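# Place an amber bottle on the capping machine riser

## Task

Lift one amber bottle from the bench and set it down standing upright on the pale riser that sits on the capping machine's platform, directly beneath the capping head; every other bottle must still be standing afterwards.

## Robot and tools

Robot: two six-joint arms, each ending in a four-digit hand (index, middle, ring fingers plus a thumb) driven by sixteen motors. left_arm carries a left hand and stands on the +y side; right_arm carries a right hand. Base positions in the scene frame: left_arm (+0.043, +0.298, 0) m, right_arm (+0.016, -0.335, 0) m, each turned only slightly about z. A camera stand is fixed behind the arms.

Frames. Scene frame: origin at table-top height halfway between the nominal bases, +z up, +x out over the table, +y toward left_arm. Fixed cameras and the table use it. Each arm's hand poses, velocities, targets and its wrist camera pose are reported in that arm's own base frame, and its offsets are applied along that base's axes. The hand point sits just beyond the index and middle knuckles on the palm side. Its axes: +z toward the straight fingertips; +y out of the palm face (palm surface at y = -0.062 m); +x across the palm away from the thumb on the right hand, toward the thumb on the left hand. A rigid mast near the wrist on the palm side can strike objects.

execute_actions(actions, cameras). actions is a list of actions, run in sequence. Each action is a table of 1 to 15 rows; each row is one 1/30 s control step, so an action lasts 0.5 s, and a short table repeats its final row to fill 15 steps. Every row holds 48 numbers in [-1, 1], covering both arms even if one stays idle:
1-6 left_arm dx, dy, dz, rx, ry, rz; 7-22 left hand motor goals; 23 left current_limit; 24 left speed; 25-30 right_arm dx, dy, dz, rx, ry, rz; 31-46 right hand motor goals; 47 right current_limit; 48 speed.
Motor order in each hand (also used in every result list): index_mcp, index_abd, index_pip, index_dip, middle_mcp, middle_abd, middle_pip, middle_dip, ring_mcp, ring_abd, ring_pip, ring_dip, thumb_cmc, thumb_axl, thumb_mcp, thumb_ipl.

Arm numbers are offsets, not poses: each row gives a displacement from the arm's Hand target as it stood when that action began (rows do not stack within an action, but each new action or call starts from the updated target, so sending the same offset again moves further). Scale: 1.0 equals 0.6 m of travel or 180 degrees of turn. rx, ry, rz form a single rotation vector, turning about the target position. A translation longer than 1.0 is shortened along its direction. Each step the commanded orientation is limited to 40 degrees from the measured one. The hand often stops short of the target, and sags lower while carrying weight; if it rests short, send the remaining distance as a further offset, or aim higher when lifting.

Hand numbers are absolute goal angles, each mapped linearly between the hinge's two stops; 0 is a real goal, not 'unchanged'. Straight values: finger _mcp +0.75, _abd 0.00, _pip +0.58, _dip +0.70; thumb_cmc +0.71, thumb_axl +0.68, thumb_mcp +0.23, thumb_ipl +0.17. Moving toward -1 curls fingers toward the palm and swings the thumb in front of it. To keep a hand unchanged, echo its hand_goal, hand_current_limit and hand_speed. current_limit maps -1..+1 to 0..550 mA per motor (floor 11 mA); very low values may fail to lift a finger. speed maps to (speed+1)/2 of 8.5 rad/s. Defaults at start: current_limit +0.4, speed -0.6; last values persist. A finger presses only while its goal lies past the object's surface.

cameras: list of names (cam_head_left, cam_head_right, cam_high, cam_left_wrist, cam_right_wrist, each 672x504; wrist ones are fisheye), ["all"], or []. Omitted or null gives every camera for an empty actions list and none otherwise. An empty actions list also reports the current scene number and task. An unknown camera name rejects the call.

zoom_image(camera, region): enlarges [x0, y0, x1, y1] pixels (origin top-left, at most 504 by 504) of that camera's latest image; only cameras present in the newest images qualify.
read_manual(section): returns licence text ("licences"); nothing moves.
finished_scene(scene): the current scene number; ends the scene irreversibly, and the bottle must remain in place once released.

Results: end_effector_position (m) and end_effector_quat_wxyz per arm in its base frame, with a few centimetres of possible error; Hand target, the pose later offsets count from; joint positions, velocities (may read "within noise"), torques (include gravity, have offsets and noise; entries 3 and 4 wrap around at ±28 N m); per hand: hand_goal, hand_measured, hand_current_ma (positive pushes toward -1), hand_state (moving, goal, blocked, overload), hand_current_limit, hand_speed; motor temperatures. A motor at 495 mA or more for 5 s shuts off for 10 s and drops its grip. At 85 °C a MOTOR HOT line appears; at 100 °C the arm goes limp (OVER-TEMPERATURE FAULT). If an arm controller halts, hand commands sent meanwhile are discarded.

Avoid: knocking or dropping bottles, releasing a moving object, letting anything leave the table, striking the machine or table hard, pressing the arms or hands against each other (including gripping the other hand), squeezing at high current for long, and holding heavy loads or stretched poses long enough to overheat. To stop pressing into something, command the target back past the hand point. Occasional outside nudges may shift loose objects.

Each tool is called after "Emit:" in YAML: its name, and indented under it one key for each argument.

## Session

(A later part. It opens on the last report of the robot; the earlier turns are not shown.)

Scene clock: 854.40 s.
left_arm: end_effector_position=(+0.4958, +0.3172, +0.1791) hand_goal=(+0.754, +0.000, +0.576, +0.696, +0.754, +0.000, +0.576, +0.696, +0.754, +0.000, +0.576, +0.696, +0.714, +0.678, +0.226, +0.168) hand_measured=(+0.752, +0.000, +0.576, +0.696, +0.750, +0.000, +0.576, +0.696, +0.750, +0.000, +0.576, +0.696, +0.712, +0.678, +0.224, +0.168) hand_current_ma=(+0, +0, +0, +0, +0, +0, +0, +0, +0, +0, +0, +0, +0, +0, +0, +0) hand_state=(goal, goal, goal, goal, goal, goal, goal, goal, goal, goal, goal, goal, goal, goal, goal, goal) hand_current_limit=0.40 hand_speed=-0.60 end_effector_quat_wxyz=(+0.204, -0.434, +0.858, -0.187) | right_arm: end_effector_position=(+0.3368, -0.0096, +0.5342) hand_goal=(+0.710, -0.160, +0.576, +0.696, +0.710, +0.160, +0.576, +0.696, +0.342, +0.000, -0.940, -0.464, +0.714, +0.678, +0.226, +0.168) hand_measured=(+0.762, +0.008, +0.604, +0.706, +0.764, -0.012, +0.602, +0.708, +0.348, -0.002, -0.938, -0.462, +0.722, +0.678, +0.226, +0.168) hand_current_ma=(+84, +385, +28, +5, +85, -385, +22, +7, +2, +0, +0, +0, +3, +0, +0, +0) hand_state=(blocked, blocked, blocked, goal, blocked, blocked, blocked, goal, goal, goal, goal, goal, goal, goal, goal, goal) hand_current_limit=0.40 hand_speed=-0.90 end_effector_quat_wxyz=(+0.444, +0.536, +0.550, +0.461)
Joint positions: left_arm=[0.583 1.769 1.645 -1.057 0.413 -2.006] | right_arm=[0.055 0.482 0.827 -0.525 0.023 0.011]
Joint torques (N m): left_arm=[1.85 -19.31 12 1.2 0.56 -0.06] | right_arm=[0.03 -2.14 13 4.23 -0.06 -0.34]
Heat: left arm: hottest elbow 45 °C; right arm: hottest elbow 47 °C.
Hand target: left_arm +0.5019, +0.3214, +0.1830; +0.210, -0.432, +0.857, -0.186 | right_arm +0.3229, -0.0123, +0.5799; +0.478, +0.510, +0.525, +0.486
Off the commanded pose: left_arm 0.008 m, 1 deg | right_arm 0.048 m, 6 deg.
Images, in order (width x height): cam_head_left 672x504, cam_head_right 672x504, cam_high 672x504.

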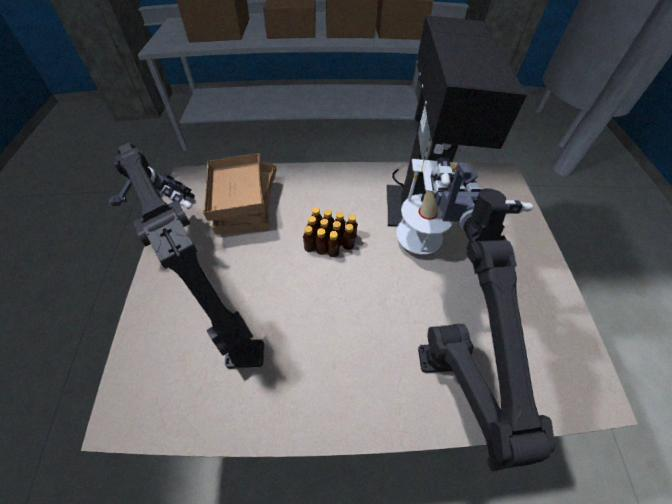

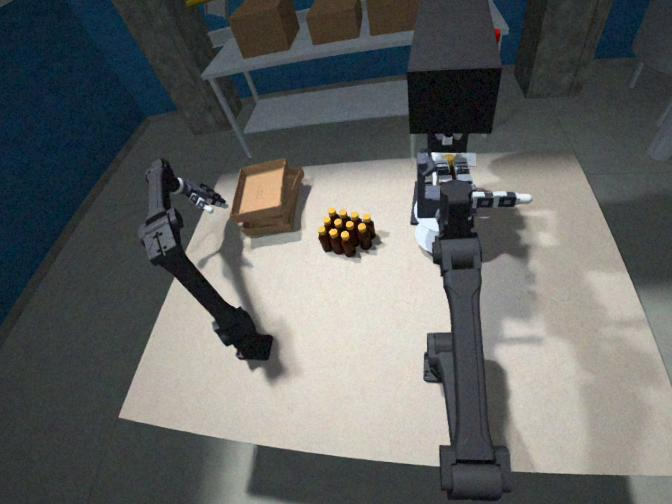

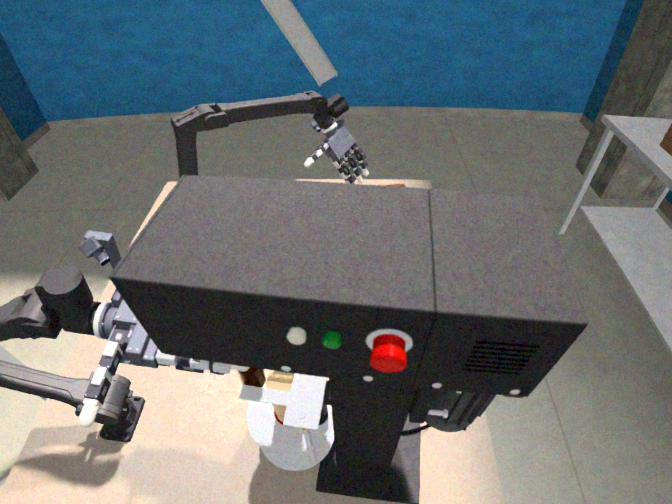

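Emit:
execute_actions:
  actions:
    - [[0,0,0,0,0,0,0.754,0,0.576,0.696,0.754,0,0.576,0.696,0.754,0,0.576,0.696,0.714,0.678,0.226,0.168,0.4,-0.6,0.04,0.0,0.008,0,0,0,0.71,-0.16,0.576,0.696,0.71,0.16,0.576,0.696,0.342,0,-0.94,-0.464,0.714,0.678,0.226,0.168,0.4,-0.9]]
  cameras: ["cam_head_left","cam_head_right","cam_high"]

Emit:
zoom_image:
  camera: "cam_head_left"
  region: [380, 120, 490, 230]

Emit:
zoom_image:
  camera: "cam_head_right"
  region: [390, 110, 500, 220]

Emit:
zoom_image:
  camera: "cam_high"
  region: [210, 340, 330, 460]

Scene clock: 883.27 s.
left_arm: end_effector_position=(+0.4958, +0.3172, +0.1791) hand_goal=(+0.754, +0.000, +0.576, +0.696, +0.754, +0.000, +0.576, +0.696, +0.754, +0.000, +0.576, +0.696, +0.714, +0.678, +0.226, +0.168) hand_measured=(+0.752, +0.000, +0.576, +0.696, +0.750, +0.000, +0.576, +0.696, +0.750, +0.000, +0.576, +0.696, +0.712, +0.678, +0.224, +0.168) hand_current_ma=(+0, +0, +0, +0, +0, +0, +0, +0, +0, +0, +0, +0, +0, +0, +0, +0) hand_state=(goal, goal, goal, goal, goal, goal, goal, goal, goal, goal, goal, goal, goal, goal, goal, goal) hand_current_limit=0.40 hand_speed=-0.60 end_effector_quat_wxyz=(+0.204, -0.434, +0.858, -0.187) | right_arm: end_effector_position=(+0.3585, -0.0098, +0.5286) hand_goal=(+0.710, -0.160, +0.576, +0.696, +0.710, +0.160, +0.576, +0.696, +0.342, +0.000, -0.940, -0.464, +0.714, +0.678, +0.226, +0.168) hand_measured=(+0.758, +0.008, +0.602, +0.704, +0.762, -0.012, +0.598, +0.708, +0.348, -0.002, -0.938, -0.462, +0.722, +0.678, +0.226, +0.168) hand_current_ma=(+73, +385, +22, +4, +79, -385, +19, +6, +2, +0, +0, +0, +3, +0, +0, +0) hand_state=(blocked, blocked, blocked, goal, blocked, blocked, blocked, goal, goal, goal, goal, goal, goal, goal, goal, goal) hand_current_limit=0.40 hand_speed=-0.90 end_effector_quat_wxyz=(+0.443, +0.538, +0.551, +0.459)
Joint positions: left_arm=[0.583 1.769 1.645 -1.057 0.413 -2.006] | right_arm=[0.048 0.542 0.827 -0.472 0.019 0.009]
Joint torques (N m): left_arm=[1.79 -19.31 12.03 1.2 0.56 -0.06] | right_arm=[-0.03 -2.2 14.91 3.96 -0.11 -0.32]
Heat: left arm: hottest elbow 46 °C; right arm: hottest elbow 46 °C.
Hand target: left_arm +0.5019, +0.3214, +0.1830; +0.210, -0.432, +0.857, -0.186 | right_arm +0.3470, -0.0124, +0.5846; +0.478, +0.510, +0.525, +0.486
Off the commanded pose: left_arm 0.008 m, 1 deg | right_arm 0.057 m, 7 deg.
Images, in order (width x height): cam_head_left 672x504, cam_head_right 672x504, cam_high 672x504.

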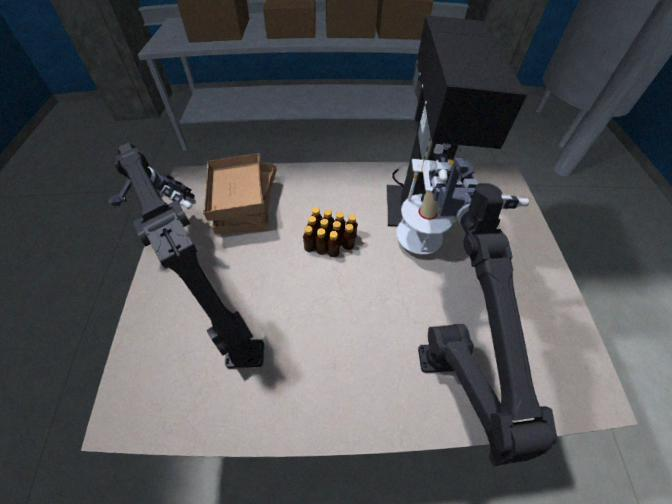

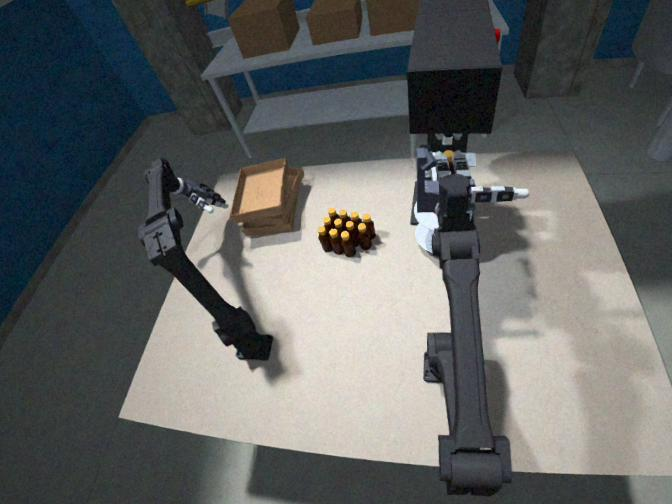

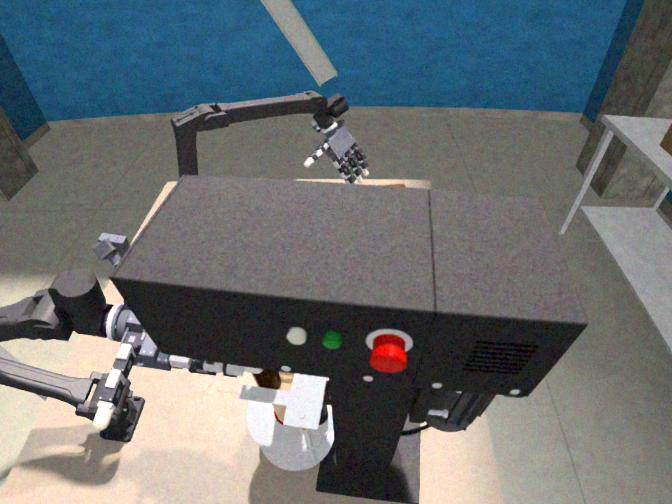

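Scaled by 4.582 from the camera's 672x504 image, which has a finer 960x720 frame.

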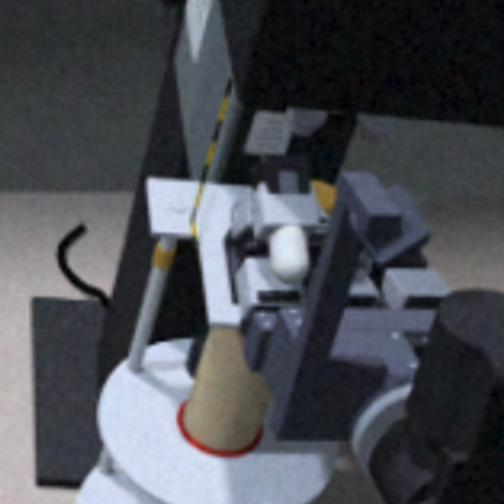

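Scaled by 4.582 from the camera's 672x504 image, which has a finer 960x720 frame.

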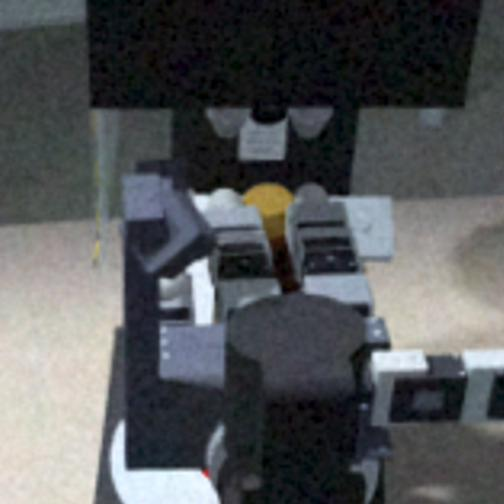

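Scaled by 4.200 from the camera's 672x504 image, which has a finer 960x720 frame.

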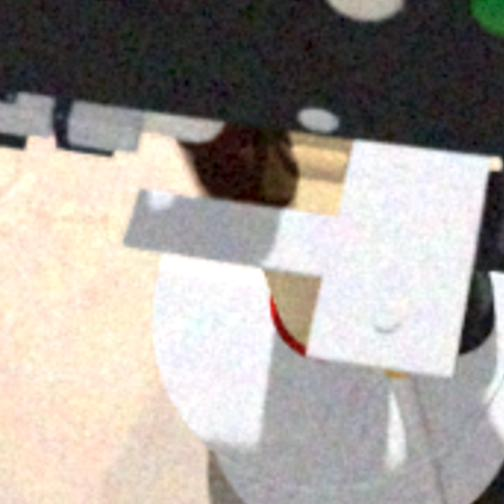

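Emit:
execute_actions:
  actions:
    - [[0,0,0,0,0,0,0.754,0,0.576,0.696,0.754,0,0.576,0.696,0.754,0,0.576,0.696,0.714,0.678,0.226,0.168,0.4,-0.6,0.0,0.0,0.02,0,0,0,0.71,-0.16,0.576,0.696,0.71,0.16,0.576,0.696,0.342,0,-0.94,-0.464,0.714,0.678,0.226,0.168,0.4,-0.9]]
    - [[0,0,0,0,0,0,0.754,0,0.576,0.696,0.754,0,0.576,0.696,0.754,0,0.576,0.696,0.714,0.678,0.226,0.168,0.4,-0.6,0.04,0.0,0.008,0,0,0,0.71,-0.16,0.576,0.696,0.71,0.16,0.576,0.696,0.342,0,-0.94,-0.464,0.714,0.678,0.226,0.168,0.4,-0.9]]
  cameras: ["cam_head_left","cam_head_right","cam_high"]

Emit:
zoom_image:
  camera: "cam_head_left"
  region: [380, 120, 490, 230]

Emit:
zoom_image:
  camera: "cam_head_right"
  region: [390, 110, 500, 220]

Emit:
zoom_image:
  camera: "cam_high"
  region: [210, 340, 330, 460]

Scene clock: 902.23 s.
left_arm: end_effector_position=(+0.4958, +0.3172, +0.1791) hand_goal=(+0.754, +0.000, +0.576, +0.696, +0.754, +0.000, +0.576, +0.696, +0.754, +0.000, +0.576, +0.696, +0.714, +0.678, +0.226, +0.168) hand_measured=(+0.752, +0.000, +0.576, +0.696, +0.750, +0.000, +0.576, +0.696, +0.750, +0.000, +0.576, +0.696, +0.712, +0.678, +0.224, +0.168) hand_current_ma=(+0, +0, +0, +0, +0, +0, +0, +0, +0, +0, +0, +0, +0, +0, +0, +0) hand_state=(goal, goal, goal, goal, goal, goal, goal, goal, goal, goal, goal, goal, goal, goal, goal, goal) hand_current_limit=0.40 hand_speed=-0.60 end_effector_quat_wxyz=(+0.204, -0.434, +0.858, -0.187) | right_arm: end_effector_position=(+0.3817, -0.0093, +0.5308) hand_goal=(+0.710, -0.160, +0.576, +0.696, +0.710, +0.160, +0.576, +0.696, +0.342, +0.000, -0.940, -0.464, +0.714, +0.678, +0.226, +0.168) hand_measured=(+0.758, +0.008, +0.600, +0.704, +0.760, -0.012, +0.598, +0.708, +0.348, -0.002, -0.938, -0.462, +0.722, +0.678, +0.226, +0.168) hand_current_ma=(+70, +385, +21, +4, +76, -385, +18, +6, +2, +0, +0, +0, +3, +0, +0, +0) hand_state=(blocked, blocked, blocked, goal, blocked, blocked, blocked, goal, goal, goal, goal, goal, goal, goal, goal, goal) hand_current_limit=0.40 hand_speed=-0.90 end_effector_quat_wxyz=(+0.438, +0.542, +0.556, +0.453)
Joint positions: left_arm=[0.583 1.769 1.645 -1.057 0.413 -2.006] | right_arm=[0.045 0.614 0.864 -0.458 0.014 0.008]
Joint torques (N m): left_arm=[1.85 -19.25 12.03 1.2 0.56 -0.06] | right_arm=[0.09 -2.84 16.73 4.03 -0.11 -0.33]
Heat: left arm: hottest elbow 46 °C; right arm: hottest elbow 48 °C.
Hand target: left_arm +0.5019, +0.3214, +0.1830; +0.210, -0.432, +0.857, -0.186 | right_arm +0.3709, -0.0123, +0.6015; +0.478, +0.510, +0.525, +0.486
Off the commanded pose: left_arm 0.008 m, 1 deg | right_arm 0.072 m, 8 deg.
Images, in order (width x height): cam_head_left 672x504, cam_head_right 672x504, cam_high 672x504.

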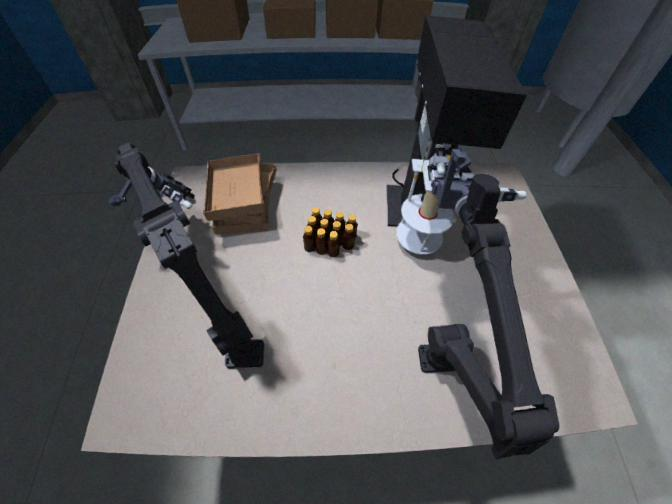

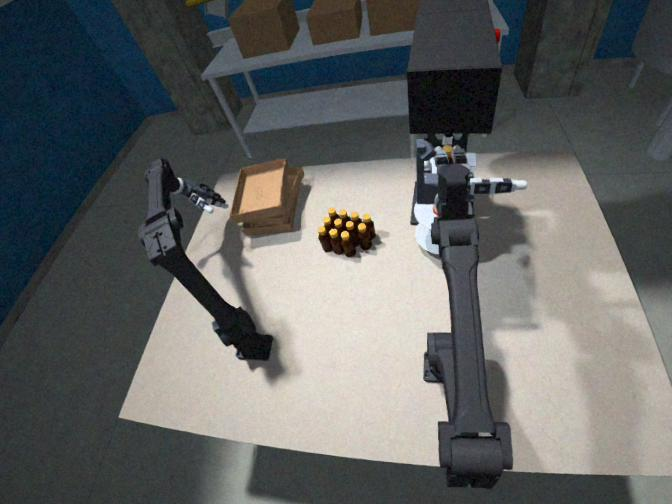

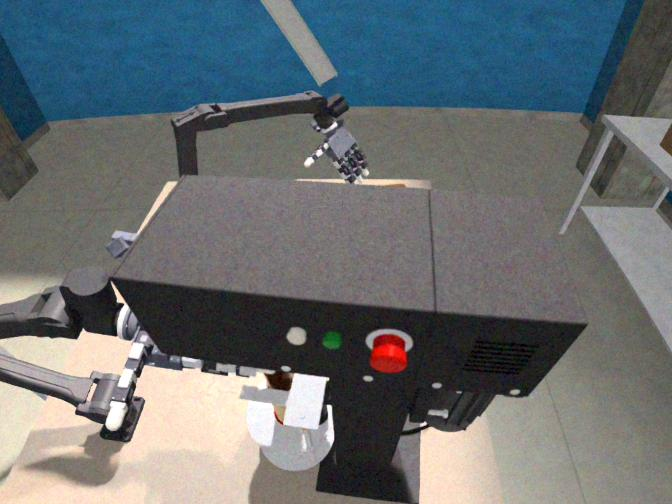

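Scaled by 4.582 from the camera's 672x504 image, which has a finer 960x720 frame.

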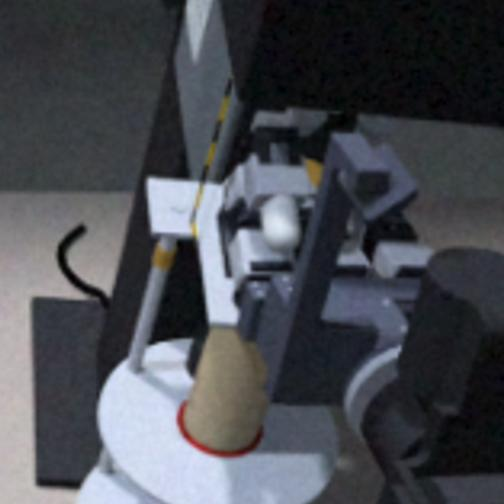

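Scaled by 4.582 from the camera's 672x504 image, which has a finer 960x720 frame.

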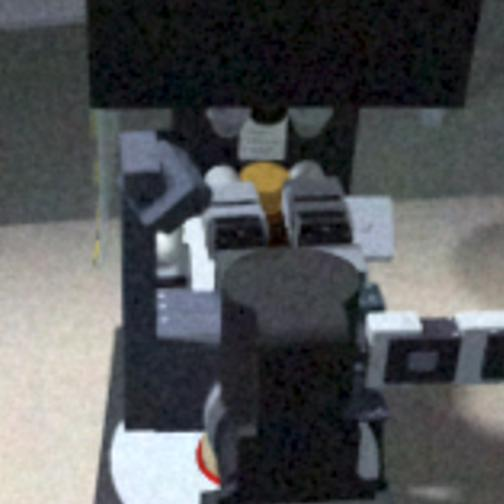

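Scaled by 4.200 from the camera's 672x504 image, which has a finer 960x720 frame.

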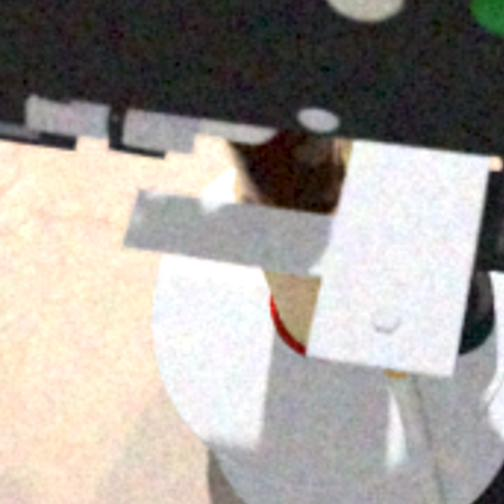

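Emit:
execute_actions:
  actions:
    - [[0,0,0,0,0,0,0.754,0,0.576,0.696,0.754,0,0.576,0.696,0.754,0,0.576,0.696,0.714,0.678,0.226,0.168,0.4,-0.6,0.0,0.0,-0.015,0,-0.017,0,0.71,-0.16,0.576,0.696,0.71,0.16,0.576,0.696,0.342,0,-0.94,-0.464,0.714,0.678,0.226,0.168,0.4,-0.9]]
  cameras: ["cam_head_left","cam_head_right","cam_high"]

Emit:
zoom_image:
  camera: "cam_head_right"
  region: [390, 110, 500, 220]

Emit:
zoom_image:
  camera: "cam_high"
  region: [210, 340, 330, 460]

Scene clock: 923.77 s.
left_arm: end_effector_position=(+0.4958, +0.3172, +0.1791) hand_goal=(+0.754, +0.000, +0.576, +0.696, +0.754, +0.000, +0.576, +0.696, +0.754, +0.000, +0.576, +0.696, +0.714, +0.678, +0.226, +0.168) hand_measured=(+0.752, +0.000, +0.576, +0.696, +0.750, +0.000, +0.576, +0.696, +0.750, +0.000, +0.576, +0.696, +0.712, +0.678, +0.224, +0.168) hand_current_ma=(+0, +0, +0, +0, +0, +0, +0, +0, +0, +0, +0, +0, +0, +0, +0, +0) hand_state=(goal, goal, goal, goal, goal, goal, goal, goal, goal, goal, goal, goal, goal, goal, goal, goal) hand_current_limit=0.40 hand_speed=-0.60 end_effector_quat_wxyz=(+0.204, -0.434, +0.858, -0.187) | right_arm: end_effector_position=(+0.3798, -0.0100, +0.5550) hand_goal=(+0.710, -0.160, +0.576, +0.696, +0.710, +0.160, +0.576, +0.696, +0.342, +0.000, -0.940, -0.464, +0.714, +0.678, +0.226, +0.168) hand_measured=(+0.758, +0.008, +0.600, +0.704, +0.760, -0.012, +0.598, +0.708, +0.348, -0.002, -0.938, -0.462, +0.722, +0.678, +0.226, +0.168) hand_current_ma=(+70, +385, +21, +4, +76, -385, +18, +6, +2, +0, +0, +0, +3, +0, +0, +0) hand_state=(blocked, blocked, blocked, goal, blocked, blocked, blocked, goal, goal, goal, goal, goal, goal, goal, goal, goal) hand_current_limit=0.40 hand_speed=-0.90 end_effector_quat_wxyz=(+0.463, +0.521, +0.533, +0.480)
Joint positions: left_arm=[0.583 1.769 1.645 -1.057 0.413 -2.006] | right_arm=[0.042 0.62 0.864 -0.354 0.012 0.008]
Joint torques (N m): left_arm=[1.85 -19.25 12.01 1.21 0.56 -0.06] | right_arm=[0.09 -2.9 12.49 4.3 -0.12 -0.33]
Heat: left arm: hottest elbow 46 °C; right arm: hottest elbow 48 °C.
Hand target: left_arm +0.5019, +0.3214, +0.1830; +0.210, -0.432, +0.857, -0.186 | right_arm +0.3710, -0.0124, +0.5925; +0.491, +0.497, +0.512, +0.499
Off the commanded pose: left_arm 0.008 m, 1 deg | right_arm 0.039 m, 5 deg.
Images, in order (width x height): cam_head_left 672x504, cam_head_right 672x504, cam_high 672x504.

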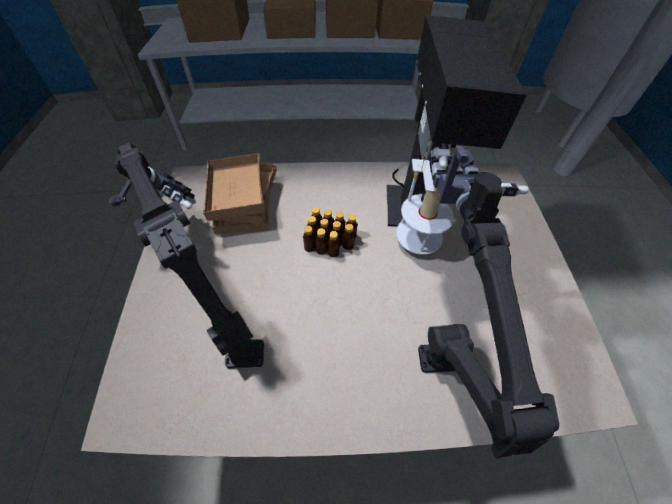

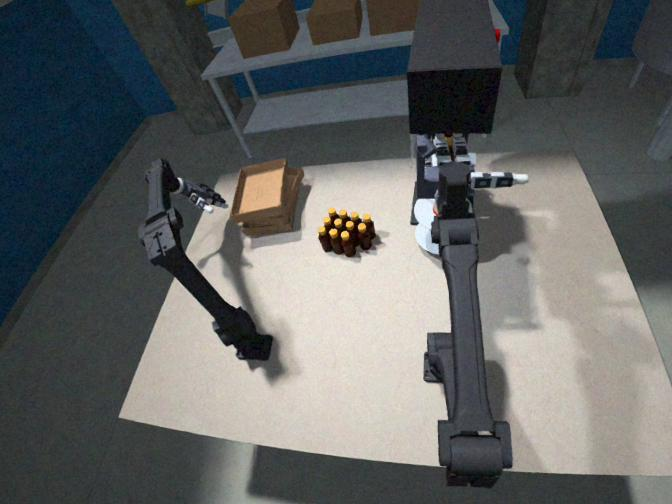

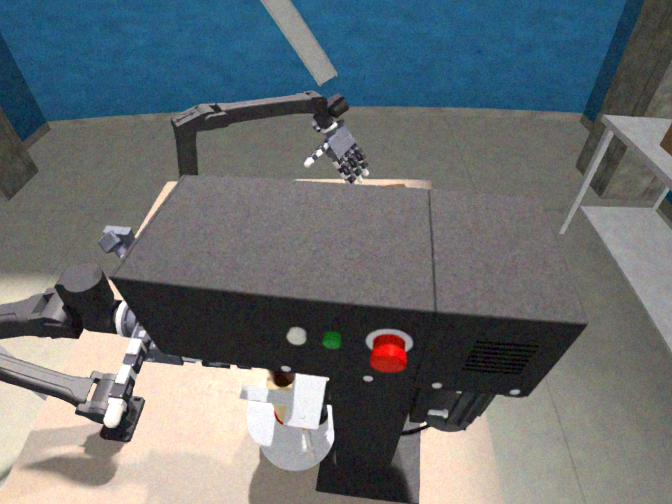

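Scaled by 4.582 from the camera's 672x504 image, which has a finer 960x720 frame.

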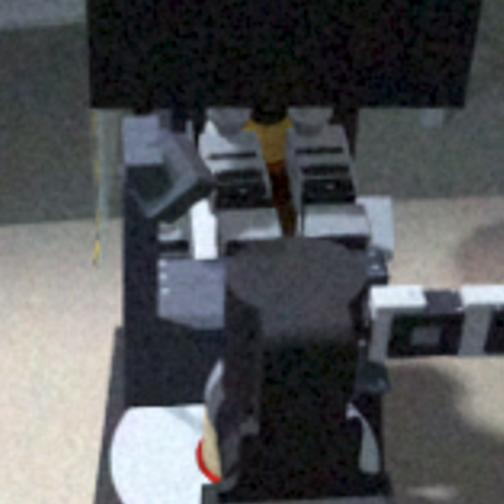

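Scaled by 4.200 from the camera's 672x504 image, which has a finer 960x720 frame.

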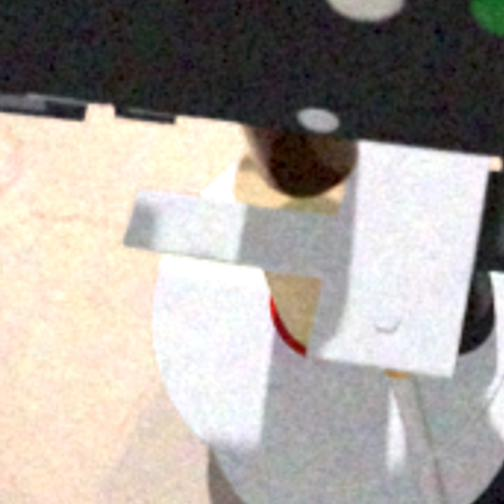

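Emit:
execute_actions:
  actions:
    - [[0,0,0,0,0,0,0.754,0,0.576,0.696,0.754,0,0.576,0.696,0.754,0,0.576,0.696,0.714,0.678,0.226,0.168,0.4,-0.6,0.0,0.0,-0.04,0,0.006,0,0.71,-0.16,0.576,0.696,0.71,0.16,0.576,0.696,0.342,0,-0.94,-0.464,0.714,0.678,0.226,0.168,0.4,-0.9]]
  cameras: ["cam_head_left","cam_head_right","cam_high"]

Emit:
zoom_image:
  camera: "cam_head_right"
  region: [390, 110, 500, 220]

Emit:
zoom_image:
  camera: "cam_high"
  region: [210, 340, 330, 460]

Scene clock: 933.77 s.
left_arm: end_effector_position=(+0.4958, +0.3172, +0.1791) hand_goal=(+0.754, +0.000, +0.576, +0.696, +0.754, +0.000, +0.576, +0.696, +0.754, +0.000, +0.576, +0.696, +0.714, +0.678, +0.226, +0.168) hand_measured=(+0.752, +0.000, +0.576, +0.696, +0.750, +0.000, +0.576, +0.696, +0.750, +0.000, +0.576, +0.696, +0.712, +0.678, +0.224, +0.168) hand_current_ma=(+0, +0, +0, +0, +0, +0, +0, +0, +0, +0, +0, +0, +0, +0, +0, +0) hand_state=(goal, goal, goal, goal, goal, goal, goal, goal, goal, goal, goal, goal, goal, goal, goal, goal) hand_current_limit=0.40 hand_speed=-0.60 end_effector_quat_wxyz=(+0.204, -0.434, +0.858, -0.187) | right_arm: end_effector_position=(+0.3813, -0.0097, +0.5485) hand_goal=(+0.710, -0.160, +0.576, +0.696, +0.710, +0.160, +0.576, +0.696, +0.342, +0.000, -0.940, -0.464, +0.714, +0.678, +0.226, +0.168) hand_measured=(+0.750, +0.008, +0.596, +0.704, +0.752, -0.012, +0.594, +0.706, +0.348, -0.002, -0.938, -0.462, +0.722, +0.678, +0.226, +0.168) hand_current_ma=(+54, +385, +15, +3, +59, -385, +13, +5, +2, +0, +0, +0, +3, +0, +0, +0) hand_state=(blocked, blocked, blocked, goal, blocked, blocked, goal, goal, goal, goal, goal, goal, goal, goal, goal, goal) hand_current_limit=0.40 hand_speed=-0.90 end_effector_quat_wxyz=(+0.466, +0.517, +0.531, +0.483)
Joint positions: left_arm=[0.583 1.769 1.645 -1.057 0.413 -2.006] | right_arm=[0.042 0.62 0.837 -0.315 0.011 0.006]
Joint torques (N m): left_arm=[1.85 -19.31 12.01 1.21 0.56 -0.06] | right_arm=[0.32 -4.01 10.22 3.63 -0.11 -0.31]
Heat: left arm: hottest elbow 46 °C; right arm: hottest elbow 47 °C.
Hand target: left_arm +0.5019, +0.3214, +0.1830; +0.210, -0.432, +0.857, -0.186 | right_arm +0.3710, -0.0124, +0.5684; +0.487, +0.501, +0.517, +0.495
Off the commanded pose: left_arm 0.008 m, 1 deg | right_arm 0.023 m, 4 deg.
Images, in order (width x height): cam_head_left 672x504, cam_head_right 672x504, cam_high 672x504.

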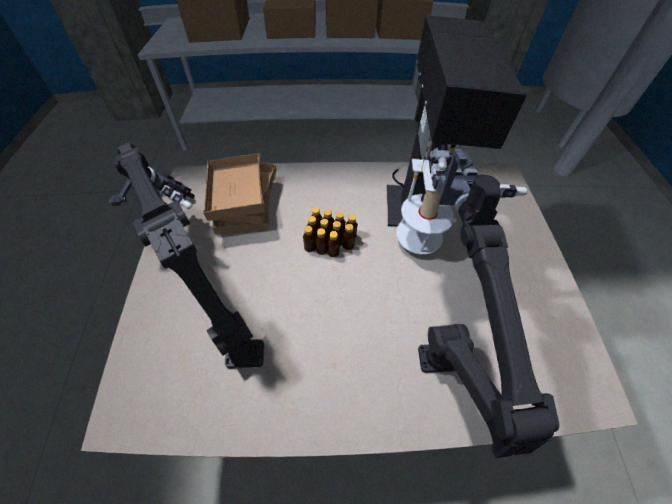

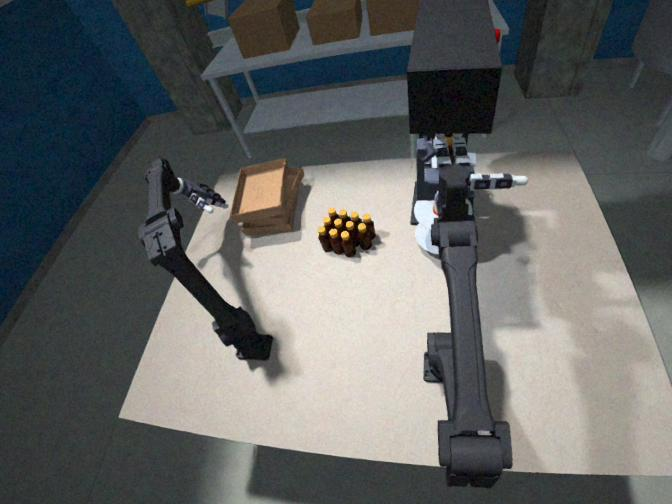

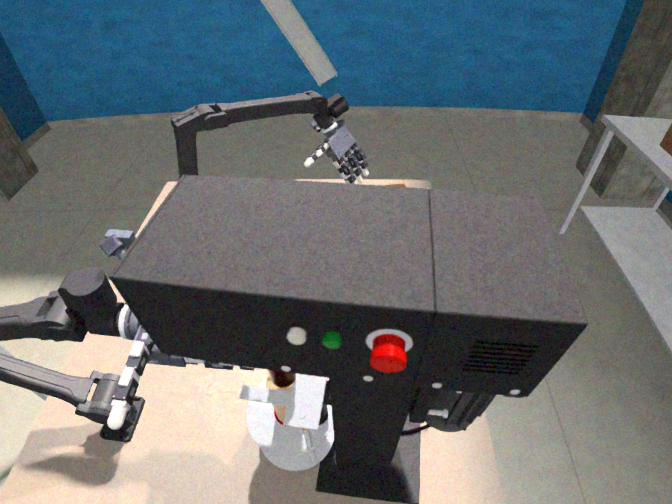

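Scaled by 4.582 from the camera's 672x504 image, which has a finer 960x720 frame.

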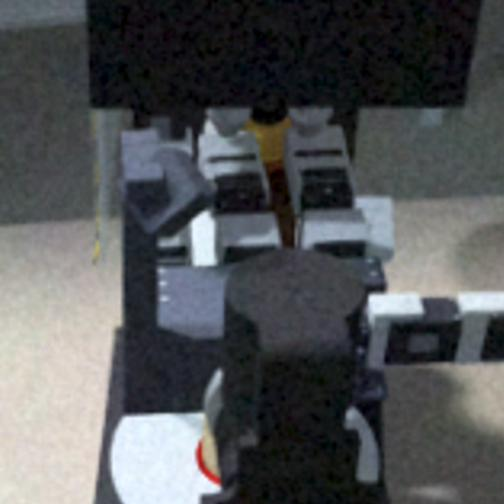

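Scaled by 4.200 from the camera's 672x504 image, which has a finer 960x720 frame.

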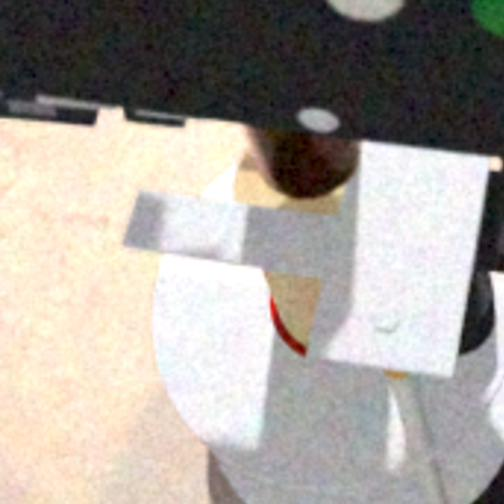

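Emit:
execute_actions:
  actions:
    - [[0,0,0,0,0,0,0.754,0,0.576,0.696,0.754,0,0.576,0.696,0.754,0,0.576,0.696,0.714,0.678,0.226,0.168,0.4,-0.6,0.0,0.0,-0.035,0,0.017,0,0.71,-0.16,0.576,0.696,0.71,0.16,0.576,0.696,0.342,0,-0.94,-0.464,0.714,0.678,0.226,0.168,0.4,-0.9]]
  cameras: ["cam_head_left","cam_head_right","cam_high"]

Emit:
zoom_image:
  camera: "cam_head_right"
  region: [390, 110, 500, 220]

Emit:
zoom_image:
  camera: "cam_high"
  region: [210, 340, 330, 460]

Scene clock: 946.60 s.
left_arm: end_effector_position=(+0.4958, +0.3172, +0.1791) hand_goal=(+0.754, +0.000, +0.576, +0.696, +0.754, +0.000, +0.576, +0.696, +0.754, +0.000, +0.576, +0.696, +0.714, +0.678, +0.226, +0.168) hand_measured=(+0.752, +0.000, +0.576, +0.696, +0.750, +0.000, +0.576, +0.696, +0.750, +0.000, +0.576, +0.696, +0.712, +0.678, +0.224, +0.168) hand_current_ma=(+0, +0, +0, +0, +0, +0, +0, +0, +0, +0, +0, +0, +0, +0, +0, +0) hand_state=(goal, goal, goal, goal, goal, goal, goal, goal, goal, goal, goal, goal, goal, goal, goal, goal) hand_current_limit=0.40 hand_speed=-0.60 end_effector_quat_wxyz=(+0.204, -0.434, +0.858, -0.187) | right_arm: end_effector_position=(+0.3754, -0.0095, +0.5436) hand_goal=(+0.710, -0.160, +0.576, +0.696, +0.710, +0.160, +0.576, +0.696, +0.342, +0.000, -0.940, -0.464, +0.714, +0.678, +0.226, +0.168) hand_measured=(+0.738, +0.008, +0.588, +0.700, +0.740, -0.012, +0.588, +0.702, +0.348, -0.002, -0.938, -0.462, +0.722, +0.678, +0.226, +0.168) hand_current_ma=(+29, +385, +6, +1, +33, -385, +6, +2, +2, +0, +0, +0, +3, +0, +0, +0) hand_state=(blocked, blocked, goal, goal, blocked, blocked, goal, goal, goal, goal, goal, goal, goal, goal, goal, goal) hand_current_limit=0.40 hand_speed=-0.90 end_effector_quat_wxyz=(+0.466, +0.516, +0.531, +0.484)
Joint positions: left_arm=[0.583 1.769 1.645 -1.057 0.413 -2.006] | right_arm=[0.042 0.599 0.818 -0.317 0.009 0.005]
Joint torques (N m): left_arm=[1.85 -19.31 12.03 1.2 0.57 -0.06] | right_arm=[0.09 -3.31 9.87 2.06 -0.06 -0.3]
Heat: left arm: hottest elbow 46 °C; right arm: hottest elbow 46 °C.
Hand target: left_arm +0.5019, +0.3214, +0.1830; +0.210, -0.432, +0.857, -0.186 | right_arm +0.3710, -0.0124, +0.5474; +0.473, +0.514, +0.530, +0.481
Off the commanded pose: left_arm 0.008 m, 1 deg | right_arm 0.006 m, 1 deg.
Images, in order (width x height): cam_head_left 672x504, cam_head_right 672x504, cam_high 672x504.

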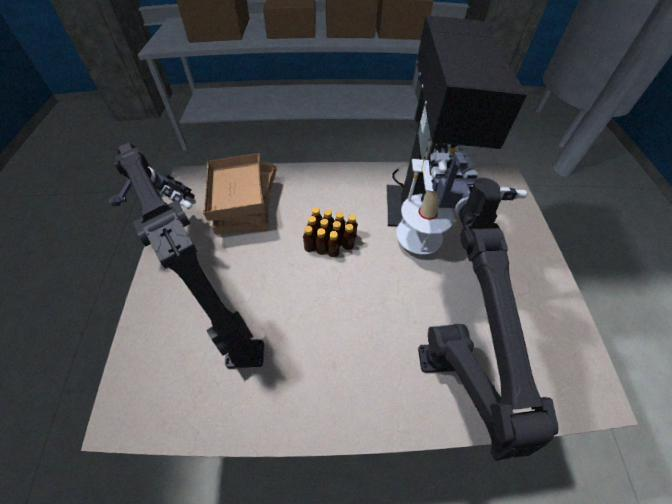

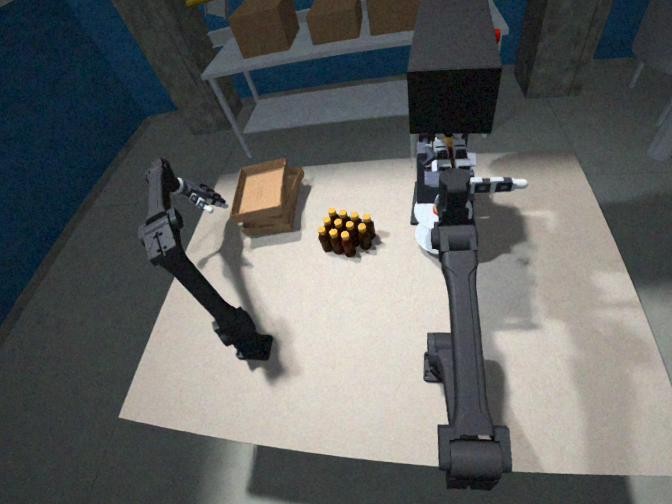

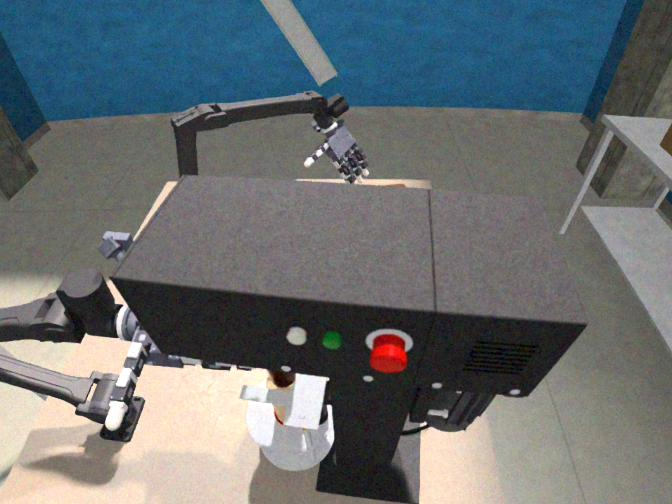

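Scaled by 4.582 from the camera's 672x504 image, which has a finer 960x720 frame.

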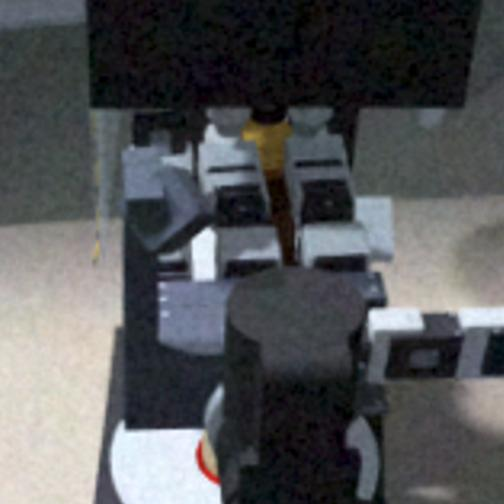

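Scaled by 4.200 from the camera's 672x504 image, which has a finer 960x720 frame.

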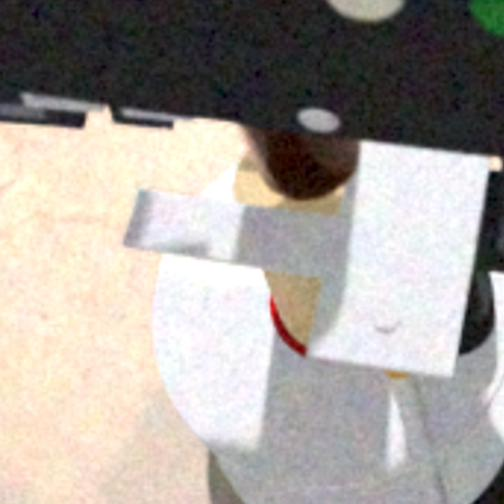

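Emit:
execute_actions:
  actions:
    - [[0,0,0,0,0,0,0.754,0,0.576,0.696,0.754,0,0.576,0.696,0.754,0,0.576,0.696,0.714,0.678,0.226,0.168,0.4,-0.6,0.004,0.0,-0.015,0,0.01,0,0.71,-0.16,0.576,0.696,0.71,0.16,0.576,0.696,0.342,0,-0.94,-0.464,0.714,0.678,0.226,0.168,0.4,-0.9]]
  cameras: ["cam_head_left","cam_head_right","cam_high"]

Emit:
zoom_image:
  camera: "cam_head_right"
  region: [390, 110, 500, 220]

Emit:
zoom_image:
  camera: "cam_high"
  region: [210, 340, 330, 460]

Scene clock: 992.43 s.
left_arm: end_effector_position=(+0.4958, +0.3172, +0.1791) hand_goal=(+0.754, +0.000, +0.576, +0.696, +0.754, +0.000, +0.576, +0.696, +0.754, +0.000, +0.576, +0.696, +0.714, +0.678, +0.226, +0.168) hand_measured=(+0.752, +0.000, +0.576, +0.696, +0.750, +0.000, +0.576, +0.696, +0.750, +0.000, +0.576, +0.696, +0.712, +0.678, +0.224, +0.168) hand_current_ma=(+0, +0, +0, +0, +0, +0, +0, +0, +0, +0, +0, +0, +0, +0, +0, +0) hand_state=(goal, goal, goal, goal, goal, goal, goal, goal, goal, goal, goal, goal, goal, goal, goal, goal) hand_current_limit=0.40 hand_speed=-0.60 end_effector_quat_wxyz=(+0.204, -0.434, +0.858, -0.187) | right_arm: end_effector_position=(+0.3750, -0.0093, +0.5397) hand_goal=(+0.710, -0.160, +0.576, +0.696, +0.710, +0.160, +0.576, +0.696, +0.342, +0.000, -0.940, -0.464, +0.714, +0.678, +0.226, +0.168) hand_measured=(+0.718, +0.008, +0.578, +0.698, +0.722, -0.012, +0.578, +0.698, +0.348, -0.002, -0.938, -0.462, +0.722, +0.678, +0.226, +0.168) hand_current_ma=(+4, +385, +0, +0, +6, -385, +0, +0, +2, +0, +0, +0, +3, +0, +0, +0) hand_state=(goal, blocked, goal, goal, goal, blocked, goal, goal, goal, goal, goal, goal, goal, goal, goal, goal) hand_current_limit=0.40 hand_speed=-0.90 end_effector_quat_wxyz=(+0.462, +0.520, +0.536, +0.479)
Joint positions: left_arm=[0.583 1.769 1.645 -1.057 0.413 -2.006] | right_arm=[0.042 0.595 0.818 -0.338 0.008 0.004]
Joint torques (N m): left_arm=[1.85 -19.31 12.03 1.2 0.56 -0.06] | right_arm=[0.15 -2.84 9.65 1.78 -0.04 -0.25]
Motor temperatures (°C): left_arm=[25 39 47 26 23 25] | right_arm=[31 29 43 25 24 27]
Heat: left arm: hottest elbow 47 °C; right arm: hottest elbow 43 °C.
Hand target: left_arm +0.5019, +0.3214, +0.1830; +0.210, -0.432, +0.857, -0.186 | right_arm +0.3735, -0.0123, +0.5383; +0.464, +0.522, +0.537, +0.473
Off the commanded pose: left_arm 0.008 m, 1 deg | right_arm 0.004 m, 1 deg.
Images, in order (width x height): cam_head_left 672x504, cam_head_right 672x504, cam_high 672x504.

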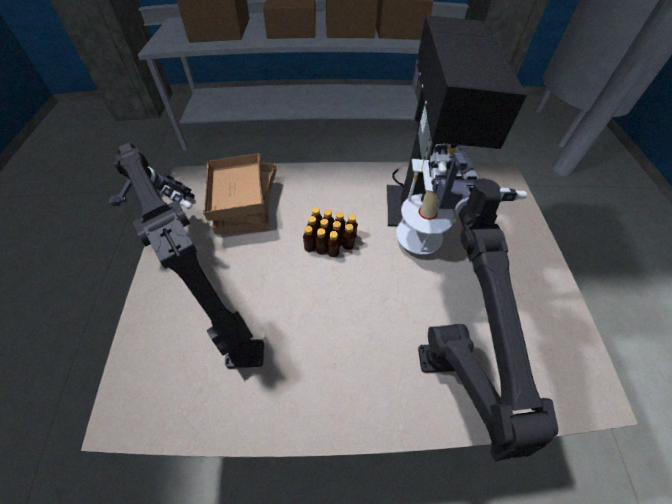

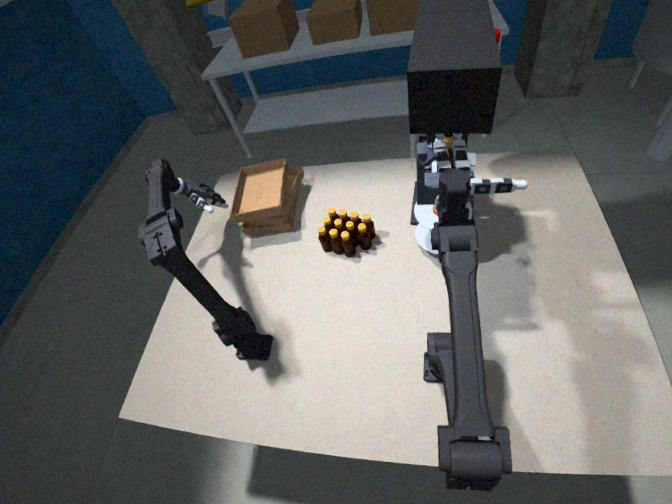

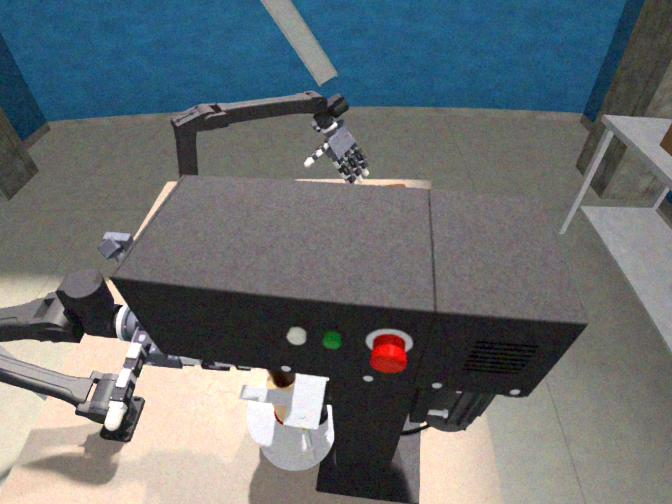

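Scaled by 4.582 from the camera's 672x504 image, which has a finer 960x720 frame.

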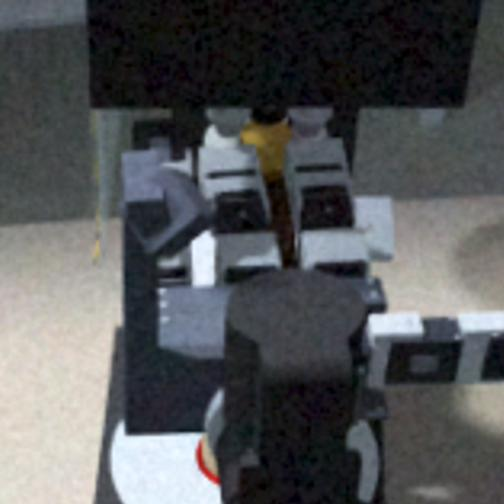

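Scaled by 4.200 from the camera's 672x504 image, which has a finer 960x720 frame.

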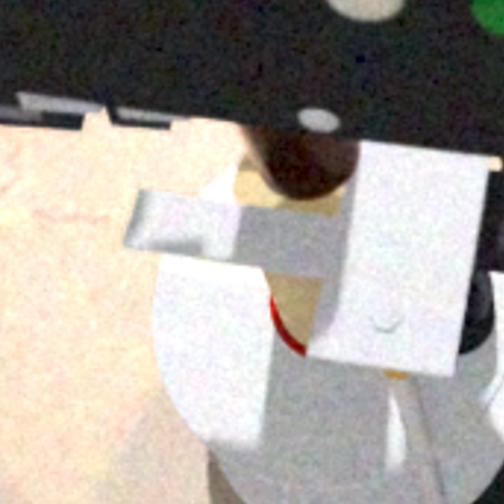

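Emit:
zoom_image:
  camera: "cam_head_left"
  region: [410, 120, 480, 190]

Emit:
zoom_image:
  camera: "cam_head_right"
  region: [415, 110, 485, 180]

Scaled by 7.200 from the camera's 672x504 image, which has a finer 960x720 frame.

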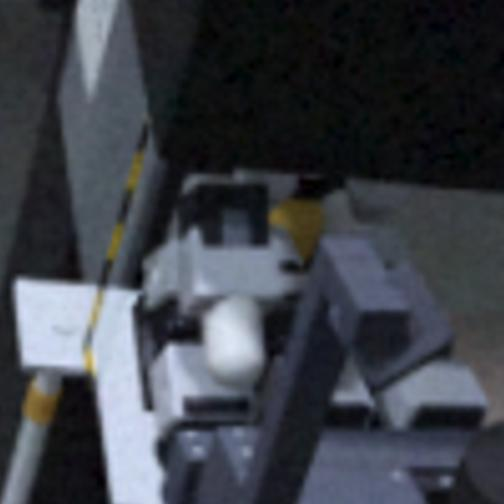

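Scaled by 7.200 from the camera's 672x504 image, which has a finer 960x720 frame.

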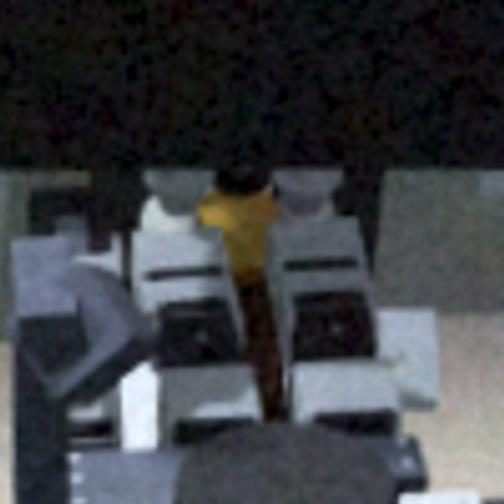

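Emit:
zoom_image:
  camera: "cam_high"
  region: [255, 360, 305, 410]

Emit:
zoom_image:
  camera: "cam_head_left"
  region: [395, 170, 455, 230]

Scaled by 10.080 from the camera's 672x504 image, which has a finer 960x720 frame.

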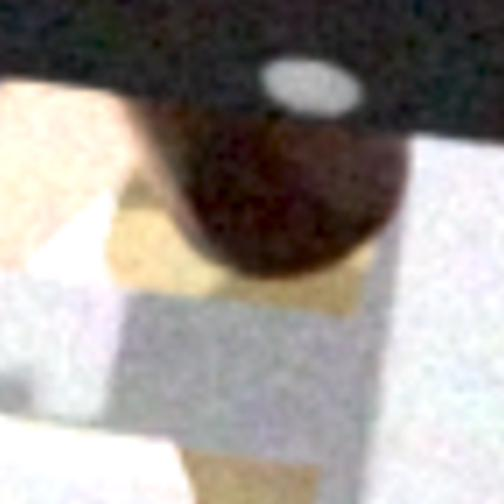

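Scaled by 8.400 from the camera's 672x504 image, which has a finer 960x720 frame.

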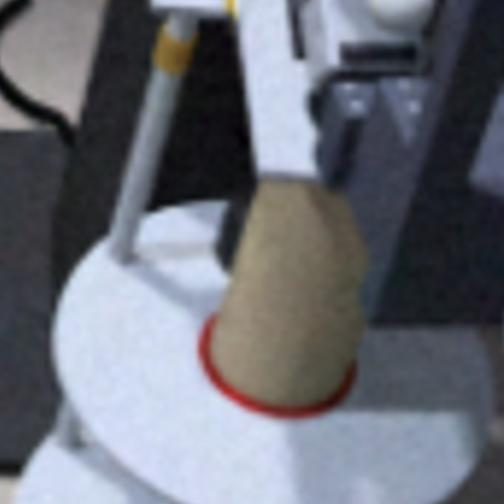

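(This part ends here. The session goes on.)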